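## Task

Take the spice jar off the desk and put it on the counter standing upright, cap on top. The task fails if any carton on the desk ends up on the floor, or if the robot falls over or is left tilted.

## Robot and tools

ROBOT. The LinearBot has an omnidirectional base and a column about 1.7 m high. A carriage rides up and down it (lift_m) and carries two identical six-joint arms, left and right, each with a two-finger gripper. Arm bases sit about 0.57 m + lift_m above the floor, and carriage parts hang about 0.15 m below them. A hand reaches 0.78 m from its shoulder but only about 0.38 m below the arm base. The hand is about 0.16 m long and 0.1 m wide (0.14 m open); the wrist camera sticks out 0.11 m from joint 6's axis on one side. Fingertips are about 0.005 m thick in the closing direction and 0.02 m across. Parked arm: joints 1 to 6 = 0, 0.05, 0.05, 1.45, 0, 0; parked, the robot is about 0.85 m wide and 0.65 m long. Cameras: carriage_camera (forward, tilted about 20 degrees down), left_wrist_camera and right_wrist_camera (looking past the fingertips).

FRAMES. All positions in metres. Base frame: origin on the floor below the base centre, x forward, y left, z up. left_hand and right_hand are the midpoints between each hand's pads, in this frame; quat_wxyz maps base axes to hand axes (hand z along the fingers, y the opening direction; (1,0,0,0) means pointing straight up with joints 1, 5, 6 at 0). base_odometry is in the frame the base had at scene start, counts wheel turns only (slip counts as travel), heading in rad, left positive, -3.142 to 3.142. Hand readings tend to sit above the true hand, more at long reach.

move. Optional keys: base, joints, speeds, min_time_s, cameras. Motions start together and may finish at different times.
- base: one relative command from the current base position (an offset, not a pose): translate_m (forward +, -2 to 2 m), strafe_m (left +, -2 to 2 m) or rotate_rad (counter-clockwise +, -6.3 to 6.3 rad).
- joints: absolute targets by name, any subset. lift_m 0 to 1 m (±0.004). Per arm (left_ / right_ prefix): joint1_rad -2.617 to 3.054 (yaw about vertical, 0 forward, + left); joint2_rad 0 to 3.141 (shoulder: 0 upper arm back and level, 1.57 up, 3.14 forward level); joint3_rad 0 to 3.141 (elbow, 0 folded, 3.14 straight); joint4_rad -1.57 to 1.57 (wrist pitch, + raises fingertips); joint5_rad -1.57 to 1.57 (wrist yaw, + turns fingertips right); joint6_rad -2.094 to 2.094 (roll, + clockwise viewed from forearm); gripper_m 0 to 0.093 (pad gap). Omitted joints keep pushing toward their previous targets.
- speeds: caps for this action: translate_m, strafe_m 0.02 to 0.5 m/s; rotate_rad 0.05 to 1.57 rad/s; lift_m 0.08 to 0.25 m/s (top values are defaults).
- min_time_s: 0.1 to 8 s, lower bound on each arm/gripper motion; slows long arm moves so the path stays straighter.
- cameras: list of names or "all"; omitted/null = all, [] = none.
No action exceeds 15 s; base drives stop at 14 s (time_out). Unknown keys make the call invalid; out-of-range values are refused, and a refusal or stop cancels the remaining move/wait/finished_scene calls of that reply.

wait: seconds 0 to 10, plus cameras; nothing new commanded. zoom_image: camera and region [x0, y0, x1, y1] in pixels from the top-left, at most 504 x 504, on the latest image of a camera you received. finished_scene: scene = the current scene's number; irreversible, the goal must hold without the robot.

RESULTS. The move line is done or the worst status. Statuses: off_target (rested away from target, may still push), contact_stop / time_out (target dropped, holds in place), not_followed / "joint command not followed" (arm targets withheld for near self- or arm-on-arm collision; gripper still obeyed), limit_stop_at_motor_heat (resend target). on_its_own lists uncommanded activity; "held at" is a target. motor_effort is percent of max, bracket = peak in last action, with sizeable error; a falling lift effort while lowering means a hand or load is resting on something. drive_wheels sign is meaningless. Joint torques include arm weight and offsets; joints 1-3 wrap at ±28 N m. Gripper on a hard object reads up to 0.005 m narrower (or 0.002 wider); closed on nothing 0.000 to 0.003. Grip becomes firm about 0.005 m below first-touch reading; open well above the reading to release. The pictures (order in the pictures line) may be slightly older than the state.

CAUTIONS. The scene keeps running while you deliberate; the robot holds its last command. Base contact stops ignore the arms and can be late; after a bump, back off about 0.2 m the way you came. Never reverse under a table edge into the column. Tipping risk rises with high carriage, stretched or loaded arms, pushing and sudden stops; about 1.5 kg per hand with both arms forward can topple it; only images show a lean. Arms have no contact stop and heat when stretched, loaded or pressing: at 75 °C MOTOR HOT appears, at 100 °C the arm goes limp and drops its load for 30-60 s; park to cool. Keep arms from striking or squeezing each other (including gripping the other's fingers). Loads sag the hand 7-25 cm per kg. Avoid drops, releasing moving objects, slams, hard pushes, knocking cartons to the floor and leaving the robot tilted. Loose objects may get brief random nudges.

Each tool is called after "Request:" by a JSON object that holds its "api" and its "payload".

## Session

Request:
{"api": "move", "payload": {"joints": {"lift_m": 1.0}, "cameras": ["carriage_camera"]}}

Scene clock: 3.33 s.
Joint torques (N m): left_arm=[0.64 4.34 5.91 -0.22 -0.15 -0.05] | right_arm=[-0.02 4.4 7.01 -0.12 -0.01 -0.13]
move: done
base_odometry: x=+0.000 y=+0.000 heading=+0.000
base_status: not commanded
joint_positions: lift_m=+0.997 left_joint1_rad=-0.017 left_joint2_rad=+0.038 left_joint3_rad=+0.047 left_joint4_rad=+1.430 left_joint5_rad=+0.018 left_joint6_rad=-0.006 left_gripper_m=+0.09396 right_joint1_rad=-0.013 right_joint2_rad=+0.048 right_joint3_rad=+0.042 right_joint4_rad=+1.441 right_joint5_rad=+0.022 right_joint6_rad=-0.023 right_gripper_m=+0.09396
joint_status: all done
joint sent to its limit — lift_m, upper limit.
motor_effort: lift_m=+31(38) drive_wheels=-1(4)
left_hand: x=+0.2657 y=+0.3054 z=+1.9809 quat_wxyz=(+0.998, +0.009, +0.066, -0.012) (m; base frame)
right_hand: x=+0.2676 y=-0.3133 z=+1.9796 quat_wxyz=(+0.997, +0.011, +0.068, -0.019) (m; base frame)
pictures: carriage_camera
Images, in order (width x height): carriage_camera 504x504.

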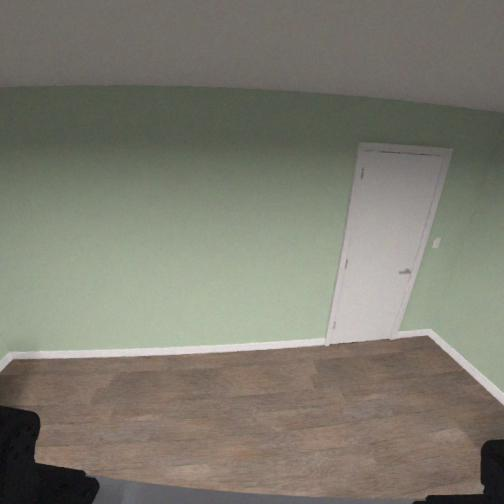

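Request:
{"api": "move", "payload": {"base": {"rotate_rad": -1.57}, "cameras": ["carriage_camera"]}}

Request:
{"api": "zoom_image", "payload": {"camera": "carriage_camera", "region": [80, 250, 430, 450]}}

Scene clock: 14.10 s.
Joint torques (N m): left_arm=[0.76 4.27 5.91 -0.22 -0.12 -0.05] | right_arm=[-0.05 4.38 7.02 -0.14 0 -0.13]
move: done
base_odometry: x=+0.000 y=+0.000 heading=-1.569
base_status: done
joint_positions: lift_m=+0.997 left_joint1_rad=-0.017 left_joint2_rad=+0.038 left_joint3_rad=+0.047 left_joint4_rad=+1.430 left_joint5_rad=+0.018 left_joint6_rad=-0.006 left_gripper_m=+0.09397 right_joint1_rad=-0.013 right_joint2_rad=+0.048 right_joint3_rad=+0.042 right_joint4_rad=+1.441 right_joint5_rad=+0.022 right_joint6_rad=-0.023 right_gripper_m=+0.09397
joint_status: not commanded
motor_effort: lift_m=+31(31) drive_wheels=+6(18)
left_hand: x=+0.2657 y=+0.3054 z=+1.9809 quat_wxyz=(+0.998, +0.009, +0.066, -0.012) (m; base frame)
right_hand: x=+0.2676 y=-0.3133 z=+1.9796 quat_wxyz=(+0.997, +0.011, +0.068, -0.019) (m; base frame)
pictures: carriage_camera
Images, in order (width x height): carriage_camera 504x504.

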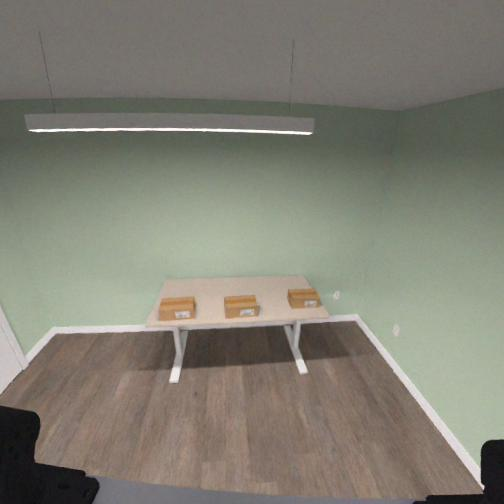

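Scaled by 1.440 from the camera's 504x504 image, which has a finer 720x720 frame.

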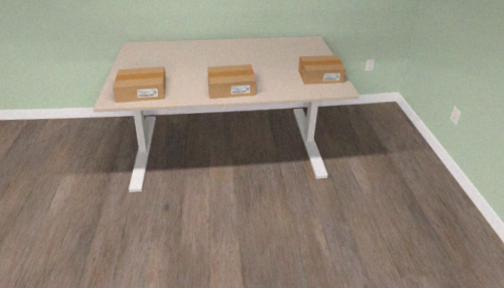

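Request:
{"api": "move", "payload": {"base": {"rotate_rad": 0.09}, "cameras": []}}

Request:
{"api": "move", "payload": {"base": {"translate_m": 0.75}, "cameras": ["carriage_camera"]}}

Request:
{"api": "zoom_image", "payload": {"camera": "carriage_camera", "region": [77, 270, 427, 470]}}

Scene clock: 25.07 s.
Joint torques (N m): left_arm=[0.59 4.27 5.96 -0.2 -0.13 -0.05] | right_arm=[-0.05 4.37 6.99 -0.12 0 -0.12]
move: done
base_odometry: x=+0.000 y=+0.000 heading=-1.480
base_status: done
joint_positions: lift_m=+0.997 left_joint1_rad=-0.017 left_joint2_rad=+0.038 left_joint3_rad=+0.047 left_joint4_rad=+1.429 left_joint5_rad=+0.018 left_joint6_rad=-0.006 left_gripper_m=+0.09397 right_joint1_rad=-0.013 right_joint2_rad=+0.048 right_joint3_rad=+0.042 right_joint4_rad=+1.441 right_joint5_rad=+0.022 right_joint6_rad=-0.023 right_gripper_m=+0.09397
joint_status: not commanded
motor_effort: lift_m=+31(31) drive_wheels=-9(10)
left_hand: x=+0.2658 y=+0.3054 z=+1.9809 quat_wxyz=(+0.998, +0.009, +0.066, -0.012) (m; base frame)
right_hand: x=+0.2676 y=-0.3133 z=+1.9796 quat_wxyz=(+0.997, +0.011, +0.068, -0.019) (m; base frame)
pictures: none
No camera images: "cameras" was empty.

Scene clock: 28.97 s.
Joint torques (N m): left_arm=[0.59 4.27 5.94 -0.18 -0.13 -0.03] | right_arm=[-0.02 4.38 7.02 -0.1 -0.02 -0.12]
move: done
base_odometry: x=+0.067 y=-0.747 heading=-1.481
base_status: done
joint_positions: lift_m=+0.997 left_joint1_rad=-0.017 left_joint2_rad=+0.038 left_joint3_rad=+0.047 left_joint4_rad=+1.428 left_joint5_rad=+0.018 left_joint6_rad=-0.006 left_gripper_m=+0.09397 right_joint1_rad=-0.013 right_joint2_rad=+0.048 right_joint3_rad=+0.042 right_joint4_rad=+1.438 right_joint5_rad=+0.022 right_joint6_rad=-0.023 right_gripper_m=+0.09397
joint_status: not commanded
motor_effort: lift_m=+31(31) drive_wheels=-10(23)
left_hand: x=+0.2661 y=+0.3054 z=+1.9808 quat_wxyz=(+0.998, +0.009, +0.067, -0.012) (m; base frame)
right_hand: x=+0.2684 y=-0.3133 z=+1.9795 quat_wxyz=(+0.997, +0.011, +0.069, -0.019) (m; base frame)
pictures: carriage_camera
Images, in order (width x height): carriage_camera 504x504.

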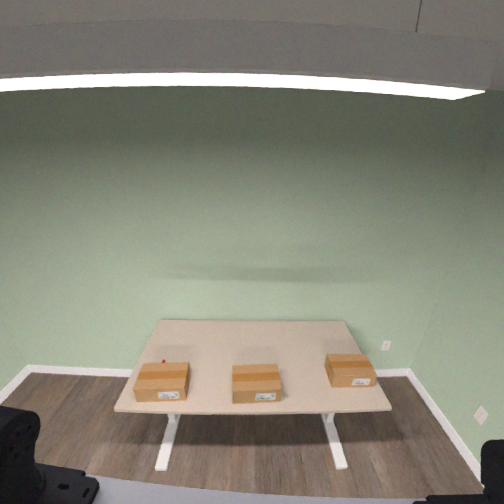

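Scaled by 1.440 from the camera's 504x504 image, which has a finer 720x720 frame.

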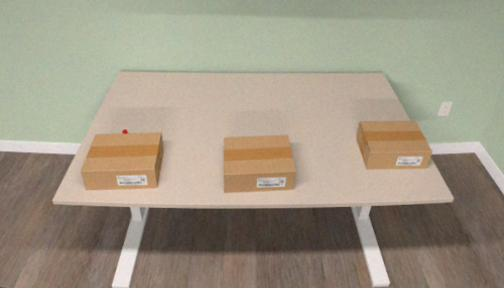

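Request:
{"api": "move", "payload": {"base": {"strafe_m": 0.27}, "joints": {"lift_m": 0.68, "left_joint1_rad": 0.0, "left_joint2_rad": 2.96, "left_joint3_rad": 1.867, "left_joint4_rad": -0.56, "left_joint5_rad": 0.0, "left_joint6_rad": 0.0}, "min_time_s": 2, "cameras": []}}

Request:
{"api": "move", "payload": {"base": {"translate_m": 0.49}, "speeds": {"translate_m": 0.4}, "cameras": ["carriage_camera", "left_wrist_camera"]}}

Scene clock: 43.00 s.
Joint torques (N m): left_arm=[0.57 -14.93 6.26 0.21 -0.18 0.04] | right_arm=[0.05 4.41 6.99 -0.11 -0.02 -0.12]
move: done
base_odometry: x=+0.336 y=-0.723 heading=-1.481
base_status: done
joint_positions: lift_m=+0.680 left_joint1_rad=-0.002 left_joint2_rad=+2.950 left_joint3_rad=+1.850 left_joint4_rad=-0.545 left_joint5_rad=+0.006 left_joint6_rad=-0.006 left_gripper_m=+0.09397 right_joint1_rad=-0.013 right_joint2_rad=+0.047 right_joint3_rad=+0.042 right_joint4_rad=+1.438 right_joint5_rad=+0.022 right_joint6_rad=-0.023 right_gripper_m=+0.09397
joint_status: all done
motor_effort: lift_m=+28(30) drive_wheels=-4(11)
left_hand: x=+0.6581 y=+0.3073 z=+0.9620 quat_wxyz=(-0.037, -0.002, +0.999, -0.003) (m; base frame)
right_hand: x=+0.2683 y=-0.3133 z=+1.6627 quat_wxyz=(+0.997, +0.011, +0.069, -0.019) (m; base frame)
pictures: none
No camera images: "cameras" was empty.

Scene clock: 46.20 s.
Joint torques (N m): left_arm=[0.75 -14.89 6.08 0.28 -0.19 0.02] | right_arm=[0.02 4.41 7.08 -0.08 0 -0.12]
move: done
base_odometry: x=+0.380 y=-1.211 heading=-1.481
base_status: done
joint_positions: lift_m=+0.680 left_joint1_rad=-0.002 left_joint2_rad=+2.950 left_joint3_rad=+1.852 left_joint4_rad=-0.554 left_joint5_rad=+0.006 left_joint6_rad=-0.006 left_gripper_m=+0.09397 right_joint1_rad=-0.013 right_joint2_rad=+0.047 right_joint3_rad=+0.042 right_joint4_rad=+1.436 right_joint5_rad=+0.022 right_joint6_rad=-0.023 right_gripper_m=+0.09397
joint_status: not commanded
motor_effort: lift_m=+28(29) drive_wheels=-9(16)
left_hand: x=+0.6569 y=+0.3073 z=+0.9625 quat_wxyz=(-0.041, -0.002, +0.999, -0.003) (m; base frame)
right_hand: x=+0.2686 y=-0.3133 z=+1.6626 quat_wxyz=(+0.997, +0.011, +0.070, -0.019) (m; base frame)
pictures: carriage_camera, left_wrist_camera
Images, in order (width x height): carriage_camera 504x504, left_wrist_camera 504x504.

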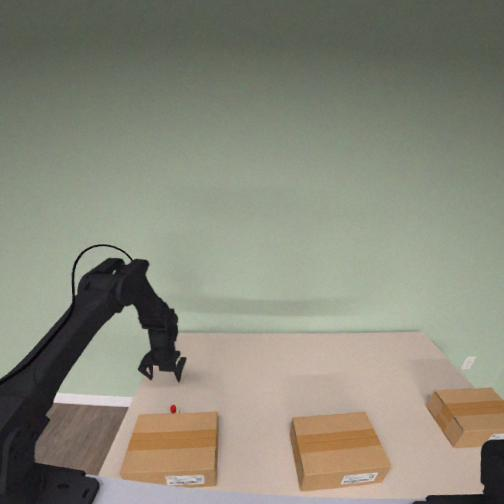

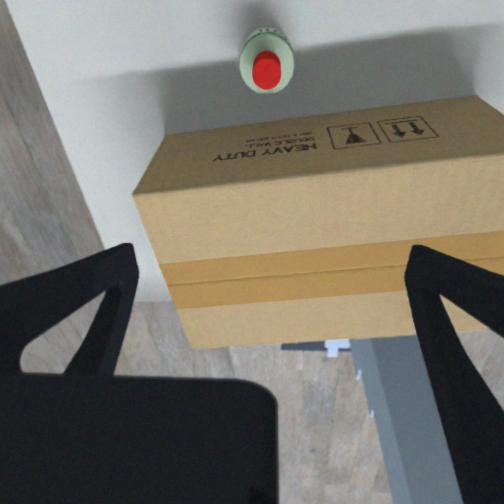

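Request:
{"api": "move", "payload": {"base": {"translate_m": 0.027}, "joints": {"lift_m": 0.58}, "speeds": {"translate_m": 0.1}, "cameras": ["left_wrist_camera"]}}

Scene clock: 60.40 s.
Joint torques (N m): left_arm=[0.73 -15.17 5.76 0.29 -0.17 0.02] | right_arm=[0.01 4.42 7.1 -0.11 0 -0.12]
move: done
base_odometry: x=+0.383 y=-1.238 heading=-1.480
base_status: done
joint_positions: lift_m=+0.580 left_joint1_rad=-0.002 left_joint2_rad=+2.954 left_joint3_rad=+1.855 left_joint4_rad=-0.556 left_joint5_rad=+0.006 left_joint6_rad=-0.006 left_gripper_m=+0.09397 right_joint1_rad=-0.013 right_joint2_rad=+0.047 right_joint3_rad=+0.041 right_joint4_rad=+1.438 right_joint5_rad=+0.022 right_joint6_rad=-0.023 right_gripper_m=+0.09397
joint_status: all done
motor_effort: lift_m=+28(29) drive_wheels=+3(14)
left_hand: x=+0.6562 y=+0.3073 z=+0.8615 quat_wxyz=(-0.042, -0.002, +0.999, -0.003) (m; base frame)
right_hand: x=+0.2683 y=-0.3133 z=+1.5626 quat_wxyz=(+0.997, +0.011, +0.069, -0.019) (m; base frame)
pictures: left_wrist_camera
Images, in order (width x height): left_wrist_camera 504x504.

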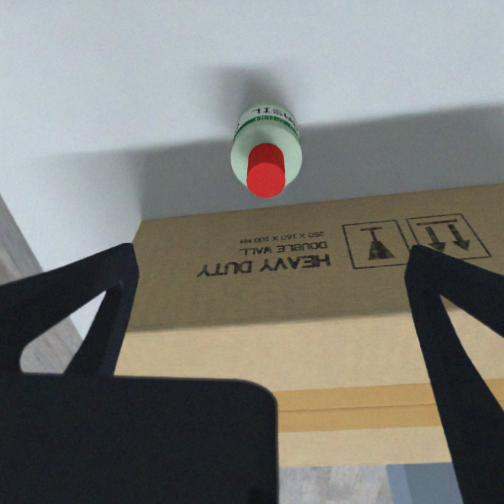

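Request:
{"api": "move", "payload": {"base": {"translate_m": 0.009}, "joints": {"lift_m": 0.487}, "speeds": {"translate_m": 0.1, "lift_m": 0.1}, "cameras": ["left_wrist_camera"]}}

Scene clock: 68.10 s.
Joint torques (N m): left_arm=[0.76 -15.38 5.7 0.3 -0.18 0.02] | right_arm=[0.01 4.37 7.05 -0.11 -0.01 -0.11]
move: done
base_odometry: x=+0.384 y=-1.247 heading=-1.479
base_status: done
joint_positions: lift_m=+0.487 left_joint1_rad=-0.002 left_joint2_rad=+2.955 left_joint3_rad=+1.855 left_joint4_rad=-0.558 left_joint5_rad=+0.006 left_joint6_rad=-0.006 left_gripper_m=+0.09397 right_joint1_rad=-0.013 right_joint2_rad=+0.047 right_joint3_rad=+0.041 right_joint4_rad=+1.440 right_joint5_rad=+0.022 right_joint6_rad=-0.023 right_gripper_m=+0.09397
joint_status: all done
motor_effort: lift_m=+28(29) drive_wheels=-7(13)
left_hand: x=+0.6555 y=+0.3073 z=+0.7681 quat_wxyz=(-0.043, -0.002, +0.999, -0.003) (m; base frame)
right_hand: x=+0.2680 y=-0.3133 z=+1.4696 quat_wxyz=(+0.997, +0.011, +0.069, -0.019) (m; base frame)
pictures: left_wrist_camera
Images, in order (width x height): left_wrist_camera 504x504.

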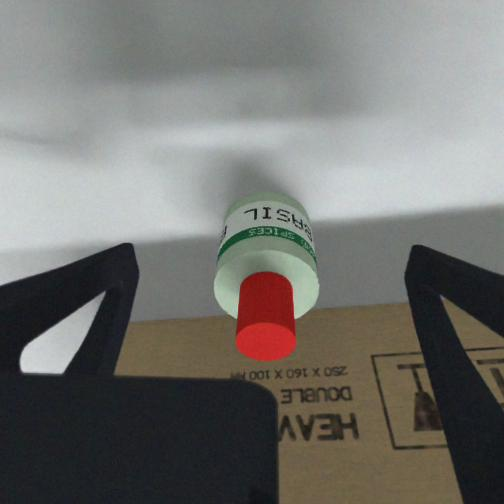

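Request:
{"api": "move", "payload": {"joints": {"left_gripper_m": 0.028}, "min_time_s": 1.2, "cameras": ["left_wrist_camera"]}}

Scene clock: 77.30 s.
Joint torques (N m): left_arm=[0.69 -15.43 5.68 0.32 -0.18 0.02] | right_arm=[0.01 4.36 7.06 -0.11 0 -0.12]
move: done
base_odometry: x=+0.384 y=-1.247 heading=-1.479
base_status: not commanded
joint_positions: lift_m=+0.487 left_joint1_rad=-0.002 left_joint2_rad=+2.955 left_joint3_rad=+1.855 left_joint4_rad=-0.558 left_joint5_rad=+0.006 left_joint6_rad=-0.006 left_gripper_m=+0.02810 right_joint1_rad=-0.013 right_joint2_rad=+0.047 right_joint3_rad=+0.041 right_joint4_rad=+1.440 right_joint5_rad=+0.022 right_joint6_rad=-0.023 right_gripper_m=+0.09397
joint_status: all done
motor_effort: lift_m=+28(28) drive_wheels=-7(8)
left_hand: x=+0.6555 y=+0.3073 z=+0.7681 quat_wxyz=(-0.043, -0.002, +0.999, -0.003) (m; base frame)
right_hand: x=+0.2680 y=-0.3133 z=+1.4696 quat_wxyz=(+0.997, +0.011, +0.069, -0.019) (m; base frame)
pictures: left_wrist_camera
Images, in order (width x height): left_wrist_camera 504x504.

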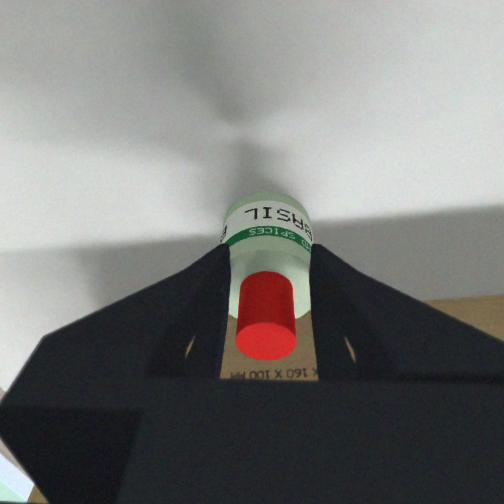

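Request:
{"api": "move", "payload": {"joints": {"left_gripper_m": 0.018}, "min_time_s": 0.8, "cameras": ["left_wrist_camera"]}}

Scene clock: 80.87 s.
Joint torques (N m): left_arm=[0.73 -15.49 5.68 0.31 -0.18 0.02] | right_arm=[0.01 4.37 7.08 -0.11 0 -0.13]
move: done
base_odometry: x=+0.384 y=-1.247 heading=-1.479
base_status: not commanded
joint_positions: lift_m=+0.487 left_joint1_rad=-0.002 left_joint2_rad=+2.955 left_joint3_rad=+1.855 left_joint4_rad=-0.558 left_joint5_rad=+0.006 left_joint6_rad=-0.006 left_gripper_m=+0.01810 right_joint1_rad=-0.013 right_joint2_rad=+0.047 right_joint3_rad=+0.041 right_joint4_rad=+1.440 right_joint5_rad=+0.022 right_joint6_rad=-0.023 right_gripper_m=+0.09397
joint_status: all done
motor_effort: lift_m=+28(28) drive_wheels=-5(9)
left_hand: x=+0.6555 y=+0.3073 z=+0.7681 quat_wxyz=(-0.043, -0.002, +0.999, -0.003) (m; base frame)
right_hand: x=+0.2680 y=-0.3133 z=+1.4696 quat_wxyz=(+0.997, +0.011, +0.069, -0.019) (m; base frame)
pictures: left_wrist_camera
Images, in order (width x height): left_wrist_camera 504x504.

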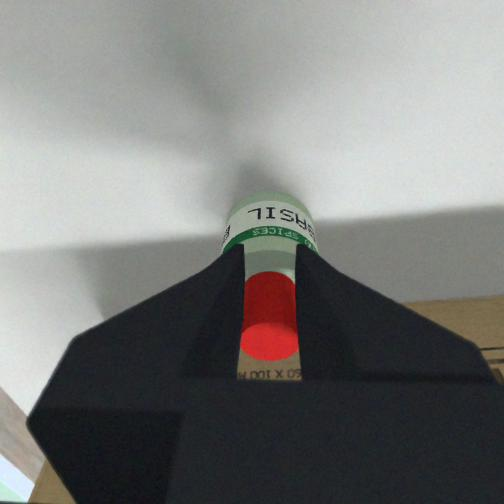

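Request:
{"api": "move", "payload": {"joints": {"left_gripper_m": 0.093}, "min_time_s": 0.8, "cameras": []}}

Request:
{"api": "move", "payload": {"base": {"translate_m": -0.014}, "joints": {"lift_m": 0.468}, "speeds": {"translate_m": 0.1, "lift_m": 0.08}, "cameras": ["left_wrist_camera"]}}

Scene clock: 101.17 s.
Joint torques (N m): left_arm=[0.76 -15.43 5.65 0.31 -0.17 0.02] | right_arm=[0.02 4.4 7.06 -0.11 -0.01 -0.12]
move: done
base_odometry: x=+0.384 y=-1.247 heading=-1.479
base_status: not commanded
joint_positions: lift_m=+0.487 left_joint1_rad=-0.002 left_joint2_rad=+2.955 left_joint3_rad=+1.855 left_joint4_rad=-0.558 left_joint5_rad=+0.006 left_joint6_rad=-0.006 left_gripper_m=+0.09290 right_joint1_rad=-0.013 right_joint2_rad=+0.047 right_joint3_rad=+0.041 right_joint4_rad=+1.440 right_joint5_rad=+0.022 right_joint6_rad=-0.023 right_gripper_m=+0.09397
joint_status: all done
motor_effort: lift_m=+28(28) drive_wheels=-6(9)
left_hand: x=+0.6555 y=+0.3073 z=+0.7681 quat_wxyz=(-0.043, -0.002, +0.999, -0.003) (m; base frame)
right_hand: x=+0.2680 y=-0.3133 z=+1.4696 quat_wxyz=(+0.997, +0.011, +0.069, -0.019) (m; base frame)
pictures: none
No camera images: "cameras" was empty.

Scene clock: 101.93 s.
Joint torques (N m): left_arm=[0.75 -15.47 5.46 0.32 -0.15 0.01] | right_arm=[0.06 4.38 7.05 -0.11 -0.01 -0.11]
move: done
base_odometry: x=+0.383 y=-1.233 heading=-1.479
base_status: done
joint_positions: lift_m=+0.468 left_joint1_rad=-0.002 left_joint2_rad=+2.957 left_joint3_rad=+1.858 left_joint4_rad=-0.560 left_joint5_rad=+0.006 left_joint6_rad=-0.006 left_gripper_m=+0.09290 right_joint1_rad=-0.013 right_joint2_rad=+0.047 right_joint3_rad=+0.041 right_joint4_rad=+1.440 right_joint5_rad=+0.022 right_joint6_rad=-0.023 right_gripper_m=+0.09397
joint_status: all done
motor_effort: lift_m=+27(28) drive_wheels=+3(13)
left_hand: x=+0.6552 y=+0.3073 z=+0.7486 quat_wxyz=(-0.044, -0.002, +0.999, -0.003) (m; base frame)
right_hand: x=+0.2680 y=-0.3133 z=+1.4507 quat_wxyz=(+0.997, +0.011, +0.069, -0.019) (m; base frame)
pictures: left_wrist_camera
Images, in order (width x height): left_wrist_camera 504x504.

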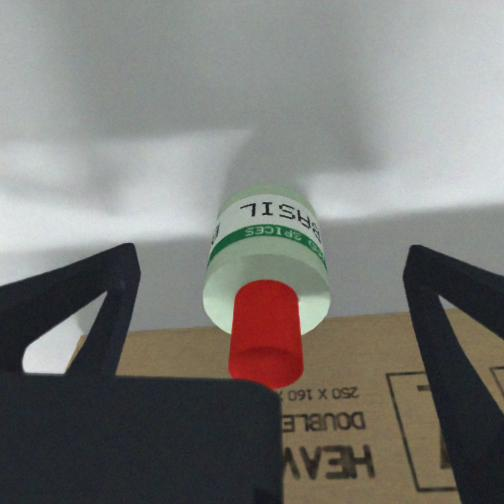

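Request:
{"api": "move", "payload": {"joints": {"left_gripper_m": 0.028}, "min_time_s": 1, "cameras": ["left_wrist_camera"]}}

Scene clock: 107.53 s.
Joint torques (N m): left_arm=[0.73 -15.61 5.45 0.33 -0.17 0.02] | right_arm=[0.02 4.4 7.1 -0.11 0 -0.12]
move: off_target
base_odometry: x=+0.383 y=-1.233 heading=-1.479
base_status: not commanded
joint_positions: lift_m=+0.468 left_joint1_rad=-0.002 left_joint2_rad=+2.957 left_joint3_rad=+1.858 left_joint4_rad=-0.560 left_joint5_rad=+0.006 left_joint6_rad=-0.006 left_gripper_m=+0.03733 right_joint1_rad=-0.013 right_joint2_rad=+0.047 right_joint3_rad=+0.041 right_joint4_rad=+1.440 right_joint5_rad=+0.022 right_joint6_rad=-0.023 right_gripper_m=+0.09397
joint_status: left_gripper_m off_target (ended at +0.03735, target +0.02800)
motor_effort: lift_m=+27(28) drive_wheels=-2(2)
left_hand: x=+0.6552 y=+0.3073 z=+0.7486 quat_wxyz=(-0.044, -0.002, +0.999, -0.003) (m; base frame)
right_hand: x=+0.2680 y=-0.3133 z=+1.4507 quat_wxyz=(+0.997, +0.011, +0.069, -0.019) (m; base frame)
pictures: left_wrist_camera
Images, in order (width x height): left_wrist_camera 504x504.

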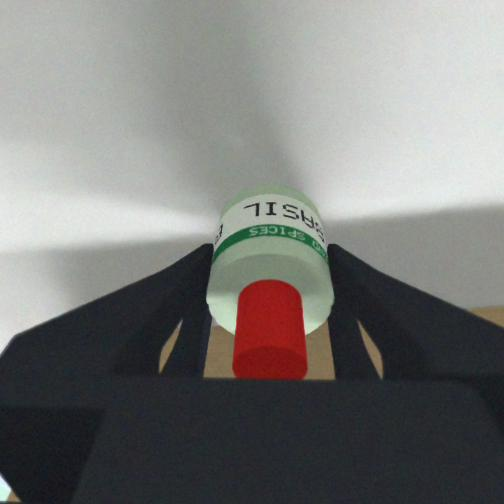

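Request:
{"api": "move", "payload": {"joints": {"lift_m": 0.78}, "speeds": {"lift_m": 0.2}, "cameras": ["left_wrist_camera"]}}

Request:
{"api": "move", "payload": {"base": {"translate_m": -0.6}, "speeds": {"translate_m": 0.4}, "cameras": []}}

Request:
{"api": "move", "payload": {"base": {"rotate_rad": 3.141}, "speeds": {"rotate_rad": 1.2}, "cameras": ["carriage_camera"]}}

Scene clock: 121.40 s.
Joint torques (N m): left_arm=[0.77 -15.75 5.35 0.34 -0.18 0.02] | right_arm=[-0.01 4.38 7.08 -0.12 -0.01 -0.12]
move: done
base_odometry: x=+0.383 y=-1.233 heading=-1.479
base_status: not commanded
joint_positions: lift_m=+0.780 left_joint1_rad=-0.002 left_joint2_rad=+2.959 left_joint3_rad=+1.858 left_joint4_rad=-0.559 left_joint5_rad=+0.006 left_joint6_rad=-0.006 left_gripper_m=+0.03733 right_joint1_rad=-0.013 right_joint2_rad=+0.047 right_joint3_rad=+0.041 right_joint4_rad=+1.440 right_joint5_rad=+0.022 right_joint6_rad=-0.023 right_gripper_m=+0.09397
joint_status: all done
motor_effort: lift_m=+31(38) drive_wheels=+0(3)
left_hand: x=+0.6548 y=+0.3073 z=+1.0596 quat_wxyz=(-0.045, -0.002, +0.999, -0.003) (m; base frame)
right_hand: x=+0.2680 y=-0.3133 z=+1.7624 quat_wxyz=(+0.997, +0.011, +0.069, -0.019) (m; base frame)
pictures: left_wrist_camera
Images, in order (width x height): left_wrist_camera 504x504.

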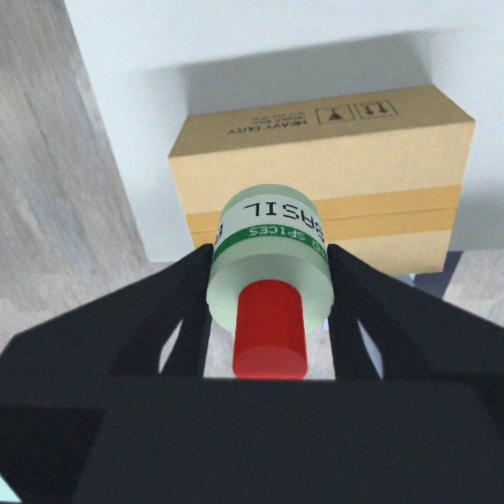

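Scene clock: 124.80 s.
Joint torques (N m): left_arm=[0.69 -15.87 5.34 0.33 -0.18 0.01] | right_arm=[-0.02 4.41 7.02 -0.11 -0.01 -0.12]
move: done
base_odometry: x=+0.328 y=-0.635 heading=-1.479
base_status: done
joint_positions: lift_m=+0.780 left_joint1_rad=-0.002 left_joint2_rad=+2.959 left_joint3_rad=+1.858 left_joint4_rad=-0.559 left_joint5_rad=+0.006 left_joint6_rad=-0.006 left_gripper_m=+0.03733 right_joint1_rad=-0.013 right_joint2_rad=+0.047 right_joint3_rad=+0.041 right_joint4_rad=+1.440 right_joint5_rad=+0.022 right_joint6_rad=-0.023 right_gripper_m=+0.09397
joint_status: not commanded
motor_effort: lift_m=+31(31) drive_wheels=-2(16)
left_hand: x=+0.6549 y=+0.3073 z=+1.0596 quat_wxyz=(-0.045, -0.002, +0.999, -0.003) (m; base frame)
right_hand: x=+0.2679 y=-0.3133 z=+1.7624 quat_wxyz=(+0.997, +0.011, +0.068, -0.019) (m; base frame)
pictures: none
No camera images: "cameras" was empty.

Scene clock: 129.23 s.
Joint torques (N m): left_arm=[0.47 -15.94 5.31 0.26 -0.16 0.03] | right_arm=[0.02 4.41 7.06 -0.11 -0.02 -0.12]
move: done
base_odometry: x=+0.328 y=-0.636 heading=+1.661
base_status: done
joint_positions: lift_m=+0.780 left_joint1_rad=+0.004 left_joint2_rad=+2.959 left_joint3_rad=+1.858 left_joint4_rad=-0.553 left_joint5_rad=+0.002 left_joint6_rad=-0.006 left_gripper_m=+0.03733 right_joint1_rad=-0.013 right_joint2_rad=+0.047 right_joint3_rad=+0.041 right_joint4_rad=+1.440 right_joint5_rad=+0.022 right_joint6_rad=-0.023 right_gripper_m=+0.09398
joint_status: not commanded
motor_effort: lift_m=+31(31) drive_wheels=+7(19)
left_hand: x=+0.6564 y=+0.3102 z=+1.0595 quat_wxyz=(-0.041, -0.005, +0.999, -0.001) (m; base frame)
right_hand: x=+0.2680 y=-0.3133 z=+1.7624 quat_wxyz=(+0.997, +0.011, +0.069, -0.019) (m; base frame)
pictures: carriage_camera
Images, in order (width x height): carriage_camera 504x504.

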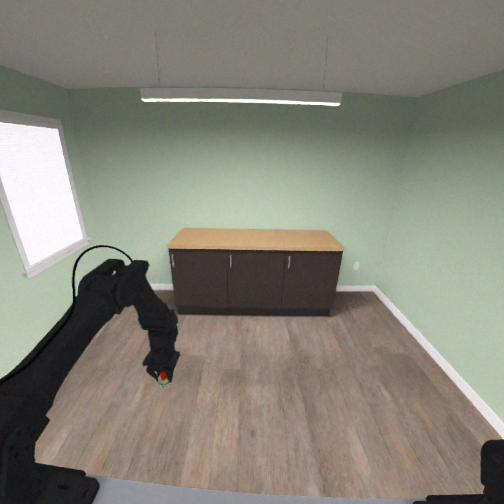

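Request:
{"api": "move", "payload": {"base": {"translate_m": 1.7}, "cameras": ["carriage_camera", "left_wrist_camera"]}}

Scene clock: 138.73 s.
Joint torques (N m): left_arm=[0.36 -15.82 5.37 0.29 -0.14 0.02] | right_arm=[0.02 4.36 7.04 -0.11 -0.01 -0.11]
move: done
base_odometry: x=+0.171 y=+1.057 heading=+1.663
base_status: done
joint_positions: lift_m=+0.780 left_joint1_rad=+0.003 left_joint2_rad=+2.959 left_joint3_rad=+1.858 left_joint4_rad=-0.556 left_joint5_rad=+0.001 left_joint6_rad=-0.006 left_gripper_m=+0.03733 right_joint1_rad=-0.013 right_joint2_rad=+0.047 right_joint3_rad=+0.041 right_joint4_rad=+1.440 right_joint5_rad=+0.022 right_joint6_rad=-0.023 right_gripper_m=+0.09398
joint_status: not commanded
motor_effort: lift_m=+31(31) drive_wheels=-10(23)
left_hand: x=+0.6557 y=+0.3101 z=+1.0595 quat_wxyz=(-0.043, -0.004, +0.999, -0.001) (m; base frame)
right_hand: x=+0.2679 y=-0.3133 z=+1.7624 quat_wxyz=(+0.997, +0.011, +0.068, -0.019) (m; base frame)
pictures: carriage_camera, left_wrist_camera
Images, in order (width x height): carriage_camera 504x504, left_wrist_camera 504x504.

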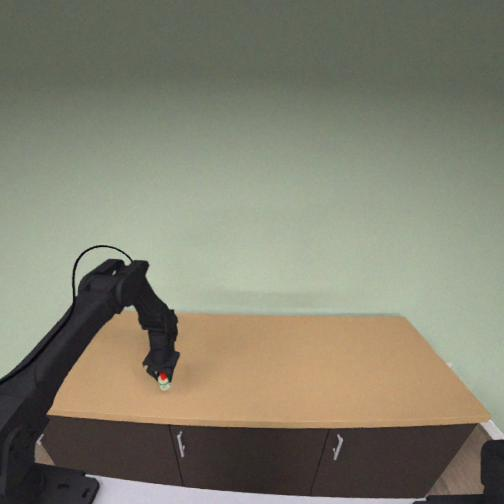

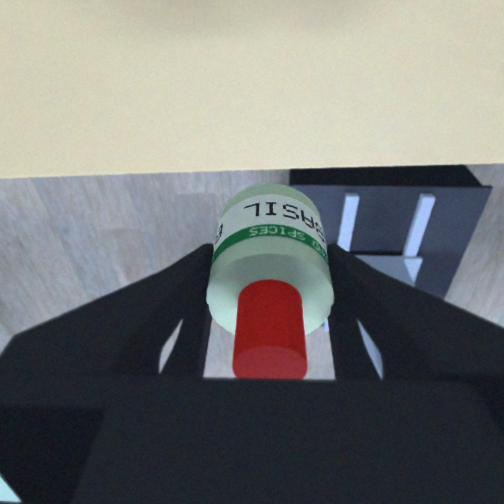

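Request:
{"api": "move", "payload": {"base": {"translate_m": 0.18}, "joints": {"lift_m": 0.71}, "speeds": {"translate_m": 0.25}, "cameras": ["left_wrist_camera"]}}

Request:
{"api": "move", "payload": {"joints": {"lift_m": 0.668}, "speeds": {"lift_m": 0.08}, "cameras": ["left_wrist_camera"]}}

Request:
{"api": "move", "payload": {"joints": {"lift_m": 0.66}, "speeds": {"lift_m": 0.08}, "cameras": ["left_wrist_camera"]}}

Scene clock: 147.73 s.
Joint torques (N m): left_arm=[0.43 -15.9 5.31 0.32 -0.13 0.02] | right_arm=[0.03 4.44 7.06 -0.11 -0.01 -0.12]
move: done
base_odometry: x=+0.154 y=+1.236 heading=+1.664
base_status: done
joint_positions: lift_m=+0.710 left_joint1_rad=+0.003 left_joint2_rad=+2.961 left_joint3_rad=+1.858 left_joint4_rad=-0.560 left_joint5_rad=+0.001 left_joint6_rad=-0.006 left_gripper_m=+0.03733 right_joint1_rad=-0.013 right_joint2_rad=+0.047 right_joint3_rad=+0.041 right_joint4_rad=+1.439 right_joint5_rad=+0.022 right_joint6_rad=-0.023 right_gripper_m=+0.09398
joint_status: all done
motor_effort: lift_m=+28(29) drive_wheels=-10(18)
left_hand: x=+0.6540 y=+0.3098 z=+0.9893 quat_wxyz=(-0.046, -0.004, +0.999, -0.001) (m; base frame)
right_hand: x=+0.2681 y=-0.3133 z=+1.6926 quat_wxyz=(+0.997, +0.011, +0.069, -0.019) (m; base frame)
pictures: left_wrist_camera
Images, in order (width x height): left_wrist_camera 504x504.

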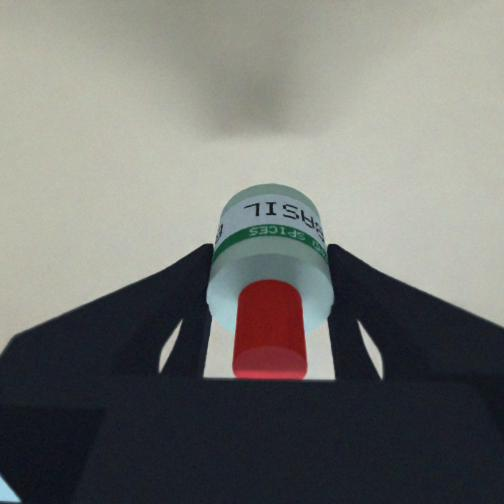

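Scene clock: 148.63 s.
Joint torques (N m): left_arm=[0.42 -15.94 5.31 0.33 -0.14 0.01] | right_arm=[0.06 4.38 7.08 -0.11 -0.01 -0.12]
move: done
base_odometry: x=+0.154 y=+1.236 heading=+1.664
base_status: not commanded
joint_positions: lift_m=+0.668 left_joint1_rad=+0.003 left_joint2_rad=+2.961 left_joint3_rad=+1.859 left_joint4_rad=-0.559 left_joint5_rad=+0.001 left_joint6_rad=-0.006 left_gripper_m=+0.03733 right_joint1_rad=-0.013 right_joint2_rad=+0.047 right_joint3_rad=+0.041 right_joint4_rad=+1.439 right_joint5_rad=+0.022 right_joint6_rad=-0.023 right_gripper_m=+0.09398
joint_status: all done
motor_effort: lift_m=+28(28) drive_wheels=-9(12)
left_hand: x=+0.6544 y=+0.3098 z=+0.9472 quat_wxyz=(-0.045, -0.004, +0.999, -0.001) (m; base frame)
right_hand: x=+0.2681 y=-0.3133 z=+1.6507 quat_wxyz=(+0.997, +0.011, +0.069, -0.019) (m; base frame)
pictures: left_wrist_camera
Images, in order (width x height): left_wrist_camera 504x504.

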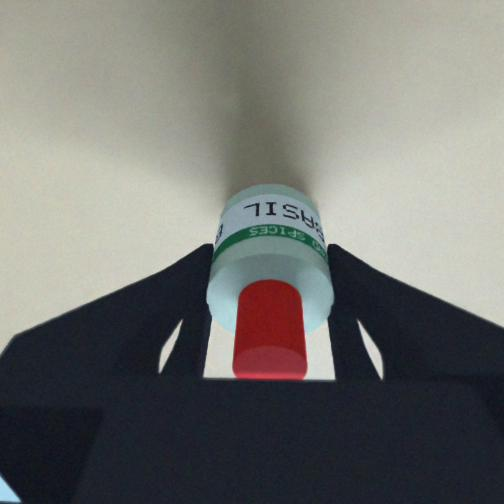

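Scene clock: 149.17 s.
Joint torques (N m): left_arm=[0.43 -16.08 5.19 0.31 -0.13 0.02] | right_arm=[-0.01 4.38 7.06 -0.12 -0.01 -0.12]
move: done
base_odometry: x=+0.154 y=+1.236 heading=+1.664
base_status: not commanded
joint_positions: lift_m=+0.660 left_joint1_rad=+0.003 left_joint2_rad=+2.962 left_joint3_rad=+1.860 left_joint4_rad=-0.559 left_joint5_rad=+0.001 left_joint6_rad=-0.006 left_gripper_m=+0.03733 right_joint1_rad=-0.013 right_joint2_rad=+0.047 right_joint3_rad=+0.041 right_joint4_rad=+1.439 right_joint5_rad=+0.022 right_joint6_rad=-0.023 right_gripper_m=+0.09398
joint_status: all done
motor_effort: lift_m=+27(29) drive_wheels=-9(10)
left_hand: x=+0.6546 y=+0.3098 z=+0.9391 quat_wxyz=(-0.045, -0.004, +0.999, -0.001) (m; base frame)
right_hand: x=+0.2681 y=-0.3133 z=+1.6427 quat_wxyz=(+0.997, +0.011, +0.069, -0.019) (m; base frame)
pictures: left_wrist_camera
Images, in order (width x height): left_wrist_camera 504x504.

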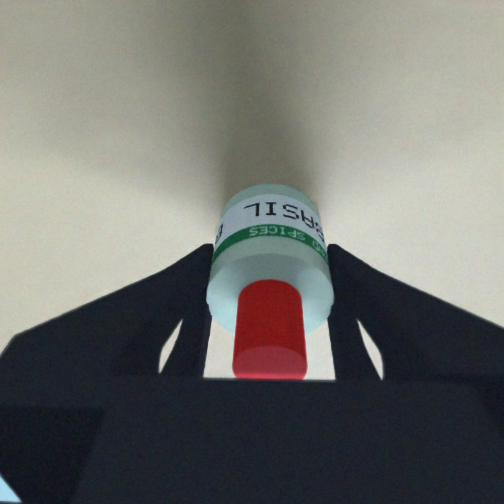

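Request:
{"api": "move", "payload": {"joints": {"lift_m": 0.655}, "speeds": {"lift_m": 0.08}, "cameras": []}}

Request:
{"api": "move", "payload": {"joints": {"lift_m": 0.65}, "speeds": {"lift_m": 0.08}, "cameras": ["left_wrist_camera"]}}

Scene clock: 153.20 s.
Joint torques (N m): left_arm=[0.44 -15.45 5.01 0.52 -0.14 0.03] | right_arm=[0.01 4.34 7.05 -0.11 -0.01 -0.12]
move: done
base_odometry: x=+0.154 y=+1.236 heading=+1.664
base_status: not commanded
joint_positions: lift_m=+0.655 left_joint1_rad=+0.003 left_joint2_rad=+2.954 left_joint3_rad=+1.862 left_joint4_rad=-0.576 left_joint5_rad=+0.001 left_joint6_rad=-0.006 left_gripper_m=+0.03733 right_joint1_rad=-0.013 right_joint2_rad=+0.047 right_joint3_rad=+0.041 right_joint4_rad=+1.439 right_joint5_rad=+0.022 right_joint6_rad=-0.023 right_gripper_m=+0.09398
joint_status: all done
motor_effort: lift_m=+25(27) drive_wheels=+6(11)
left_hand: x=+0.6543 y=+0.3098 z=+0.9380 quat_wxyz=(-0.049, -0.004, +0.999, -0.001) (m; base frame)
right_hand: x=+0.2681 y=-0.3133 z=+1.6379 quat_wxyz=(+0.997, +0.011, +0.069, -0.019) (m; base frame)
pictures: none
No camera images: "cameras" was empty.

Scene clock: 153.63 s.
Joint torques (N m): left_arm=[0.46 -14.37 5.14 0.69 -0.16 0.02] | right_arm=[0.01 4.36 7.05 -0.11 0 -0.12]
move: done
base_odometry: x=+0.154 y=+1.236 heading=+1.664
base_status: not commanded
joint_positions: lift_m=+0.650 left_joint1_rad=+0.003 left_joint2_rad=+2.944 left_joint3_rad=+1.863 left_joint4_rad=-0.593 left_joint5_rad=+0.001 left_joint6_rad=-0.006 left_gripper_m=+0.03733 right_joint1_rad=-0.013 right_joint2_rad=+0.047 right_joint3_rad=+0.041 right_joint4_rad=+1.439 right_joint5_rad=+0.022 right_joint6_rad=-0.023 right_gripper_m=+0.09398
joint_status: all done
motor_effort: lift_m=+25(27) drive_wheels=+6(10)
left_hand: x=+0.6543 y=+0.3098 z=+0.9377 quat_wxyz=(-0.052, -0.004, +0.999, -0.001) (m; base frame)
right_hand: x=+0.2681 y=-0.3133 z=+1.6329 quat_wxyz=(+0.997, +0.011, +0.069, -0.019) (m; base frame)
pictures: left_wrist_camera
Images, in order (width x height): left_wrist_camera 504x504.

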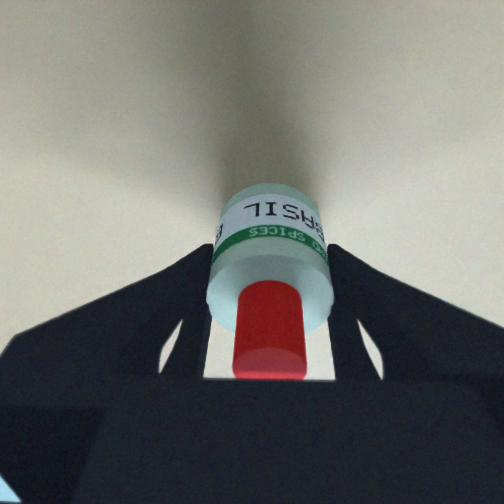

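Request:
{"api": "move", "payload": {"joints": {"lift_m": 0.657}, "speeds": {"lift_m": 0.08}, "cameras": []}}

Request:
{"api": "move", "payload": {"joints": {"left_gripper_m": 0.09}, "min_time_s": 1.5, "cameras": ["left_wrist_camera"]}}

Request:
{"api": "move", "payload": {"joints": {"lift_m": 0.8}, "speeds": {"lift_m": 0.15}, "cameras": ["left_wrist_camera", "carriage_camera"]}}

Scene clock: 159.07 s.
Joint torques (N m): left_arm=[0.42 -14.76 5.03 0.47 -0.13 0.01] | right_arm=[0.02 4.37 7.05 -0.11 -0.01 -0.11]
move: done
base_odometry: x=+0.154 y=+1.236 heading=+1.664
base_status: not commanded
joint_positions: lift_m=+0.657 left_joint1_rad=+0.003 left_joint2_rad=+2.948 left_joint3_rad=+1.863 left_joint4_rad=-0.571 left_joint5_rad=+0.001 left_joint6_rad=-0.006 left_gripper_m=+0.03733 right_joint1_rad=-0.013 right_joint2_rad=+0.047 right_joint3_rad=+0.041 right_joint4_rad=+1.439 right_joint5_rad=+0.022 right_joint6_rad=-0.023 right_gripper_m=+0.09398
joint_status: all done
motor_effort: lift_m=+31(38) drive_wheels=+5(9)
left_hand: x=+0.6585 y=+0.3098 z=+0.9421 quat_wxyz=(-0.042, -0.004, +0.999, -0.001) (m; base frame)
right_hand: x=+0.2681 y=-0.3133 z=+1.6393 quat_wxyz=(+0.997, +0.011, +0.069, -0.019) (m; base frame)
pictures: none
No camera images: "cameras" was empty.

Scene clock: 160.87 s.
Joint torques (N m): left_arm=[0.43 -14.78 4.94 0.46 -0.14 0.02] | right_arm=[0.02 4.36 7.1 -0.12 0 -0.11]
move: done
base_odometry: x=+0.154 y=+1.236 heading=+1.664
base_status: not commanded
joint_positions: lift_m=+0.657 left_joint1_rad=+0.003 left_joint2_rad=+2.948 left_joint3_rad=+1.863 left_joint4_rad=-0.571 left_joint5_rad=+0.001 left_joint6_rad=-0.006 left_gripper_m=+0.08992 right_joint1_rad=-0.013 right_joint2_rad=+0.047 right_joint3_rad=+0.041 right_joint4_rad=+1.439 right_joint5_rad=+0.022 right_joint6_rad=-0.023 right_gripper_m=+0.09398
joint_status: all done
motor_effort: lift_m=+31(31) drive_wheels=+5(11)
left_hand: x=+0.6585 y=+0.3098 z=+0.9421 quat_wxyz=(-0.042, -0.004, +0.999, -0.001) (m; base frame)
right_hand: x=+0.2681 y=-0.3133 z=+1.6393 quat_wxyz=(+0.997, +0.011, +0.069, -0.019) (m; base frame)
pictures: left_wrist_camera
Images, in order (width x height): left_wrist_camera 504x504.

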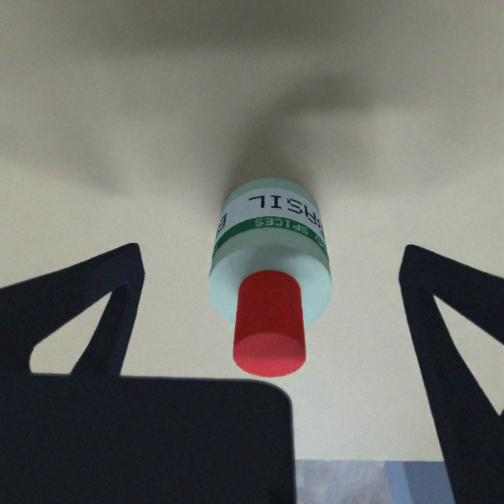

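Scene clock: 162.27 s.
Joint torques (N m): left_arm=[0.36 -15.09 5.04 0.45 -0.14 0.02] | right_arm=[0.02 4.4 7.08 -0.11 0 -0.12]
move: done
base_odometry: x=+0.154 y=+1.236 heading=+1.664
base_status: not commanded
joint_positions: lift_m=+0.800 left_joint1_rad=+0.003 left_joint2_rad=+2.953 left_joint3_rad=+1.863 left_joint4_rad=-0.565 left_joint5_rad=+0.001 left_joint6_rad=-0.006 left_gripper_m=+0.08992 right_joint1_rad=-0.013 right_joint2_rad=+0.047 right_joint3_rad=+0.041 right_joint4_rad=+1.439 right_joint5_rad=+0.022 right_joint6_rad=-0.023 right_gripper_m=+0.09398
joint_status: all done
motor_effort: lift_m=+31(37) drive_wheels=+6(11)
left_hand: x=+0.6577 y=+0.3098 z=+1.0827 quat_wxyz=(-0.042, -0.004, +0.999, -0.001) (m; base frame)
right_hand: x=+0.2681 y=-0.3133 z=+1.7824 quat_wxyz=(+0.997, +0.011, +0.069, -0.019) (m; base frame)
pictures: carriage_camera, left_wrist_camera
Images, in order (width x height): carriage_camera 504x504, left_wrist_camera 504x504.

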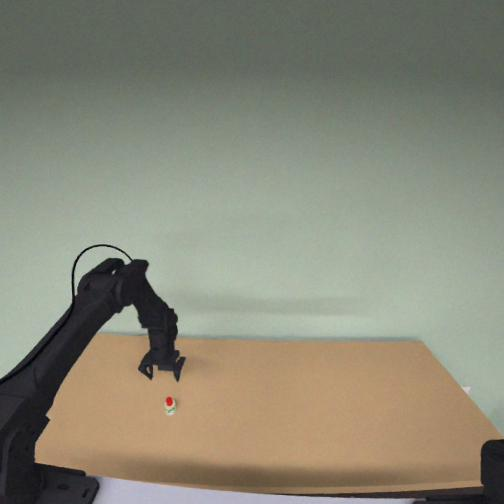

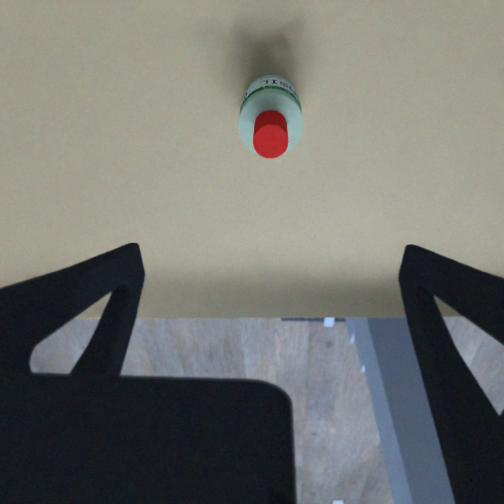

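The jar stands upright on the counter.

Request:
{"api": "finished_scene", "payload": {"scene": 3}}

The scene is finished: the task was done.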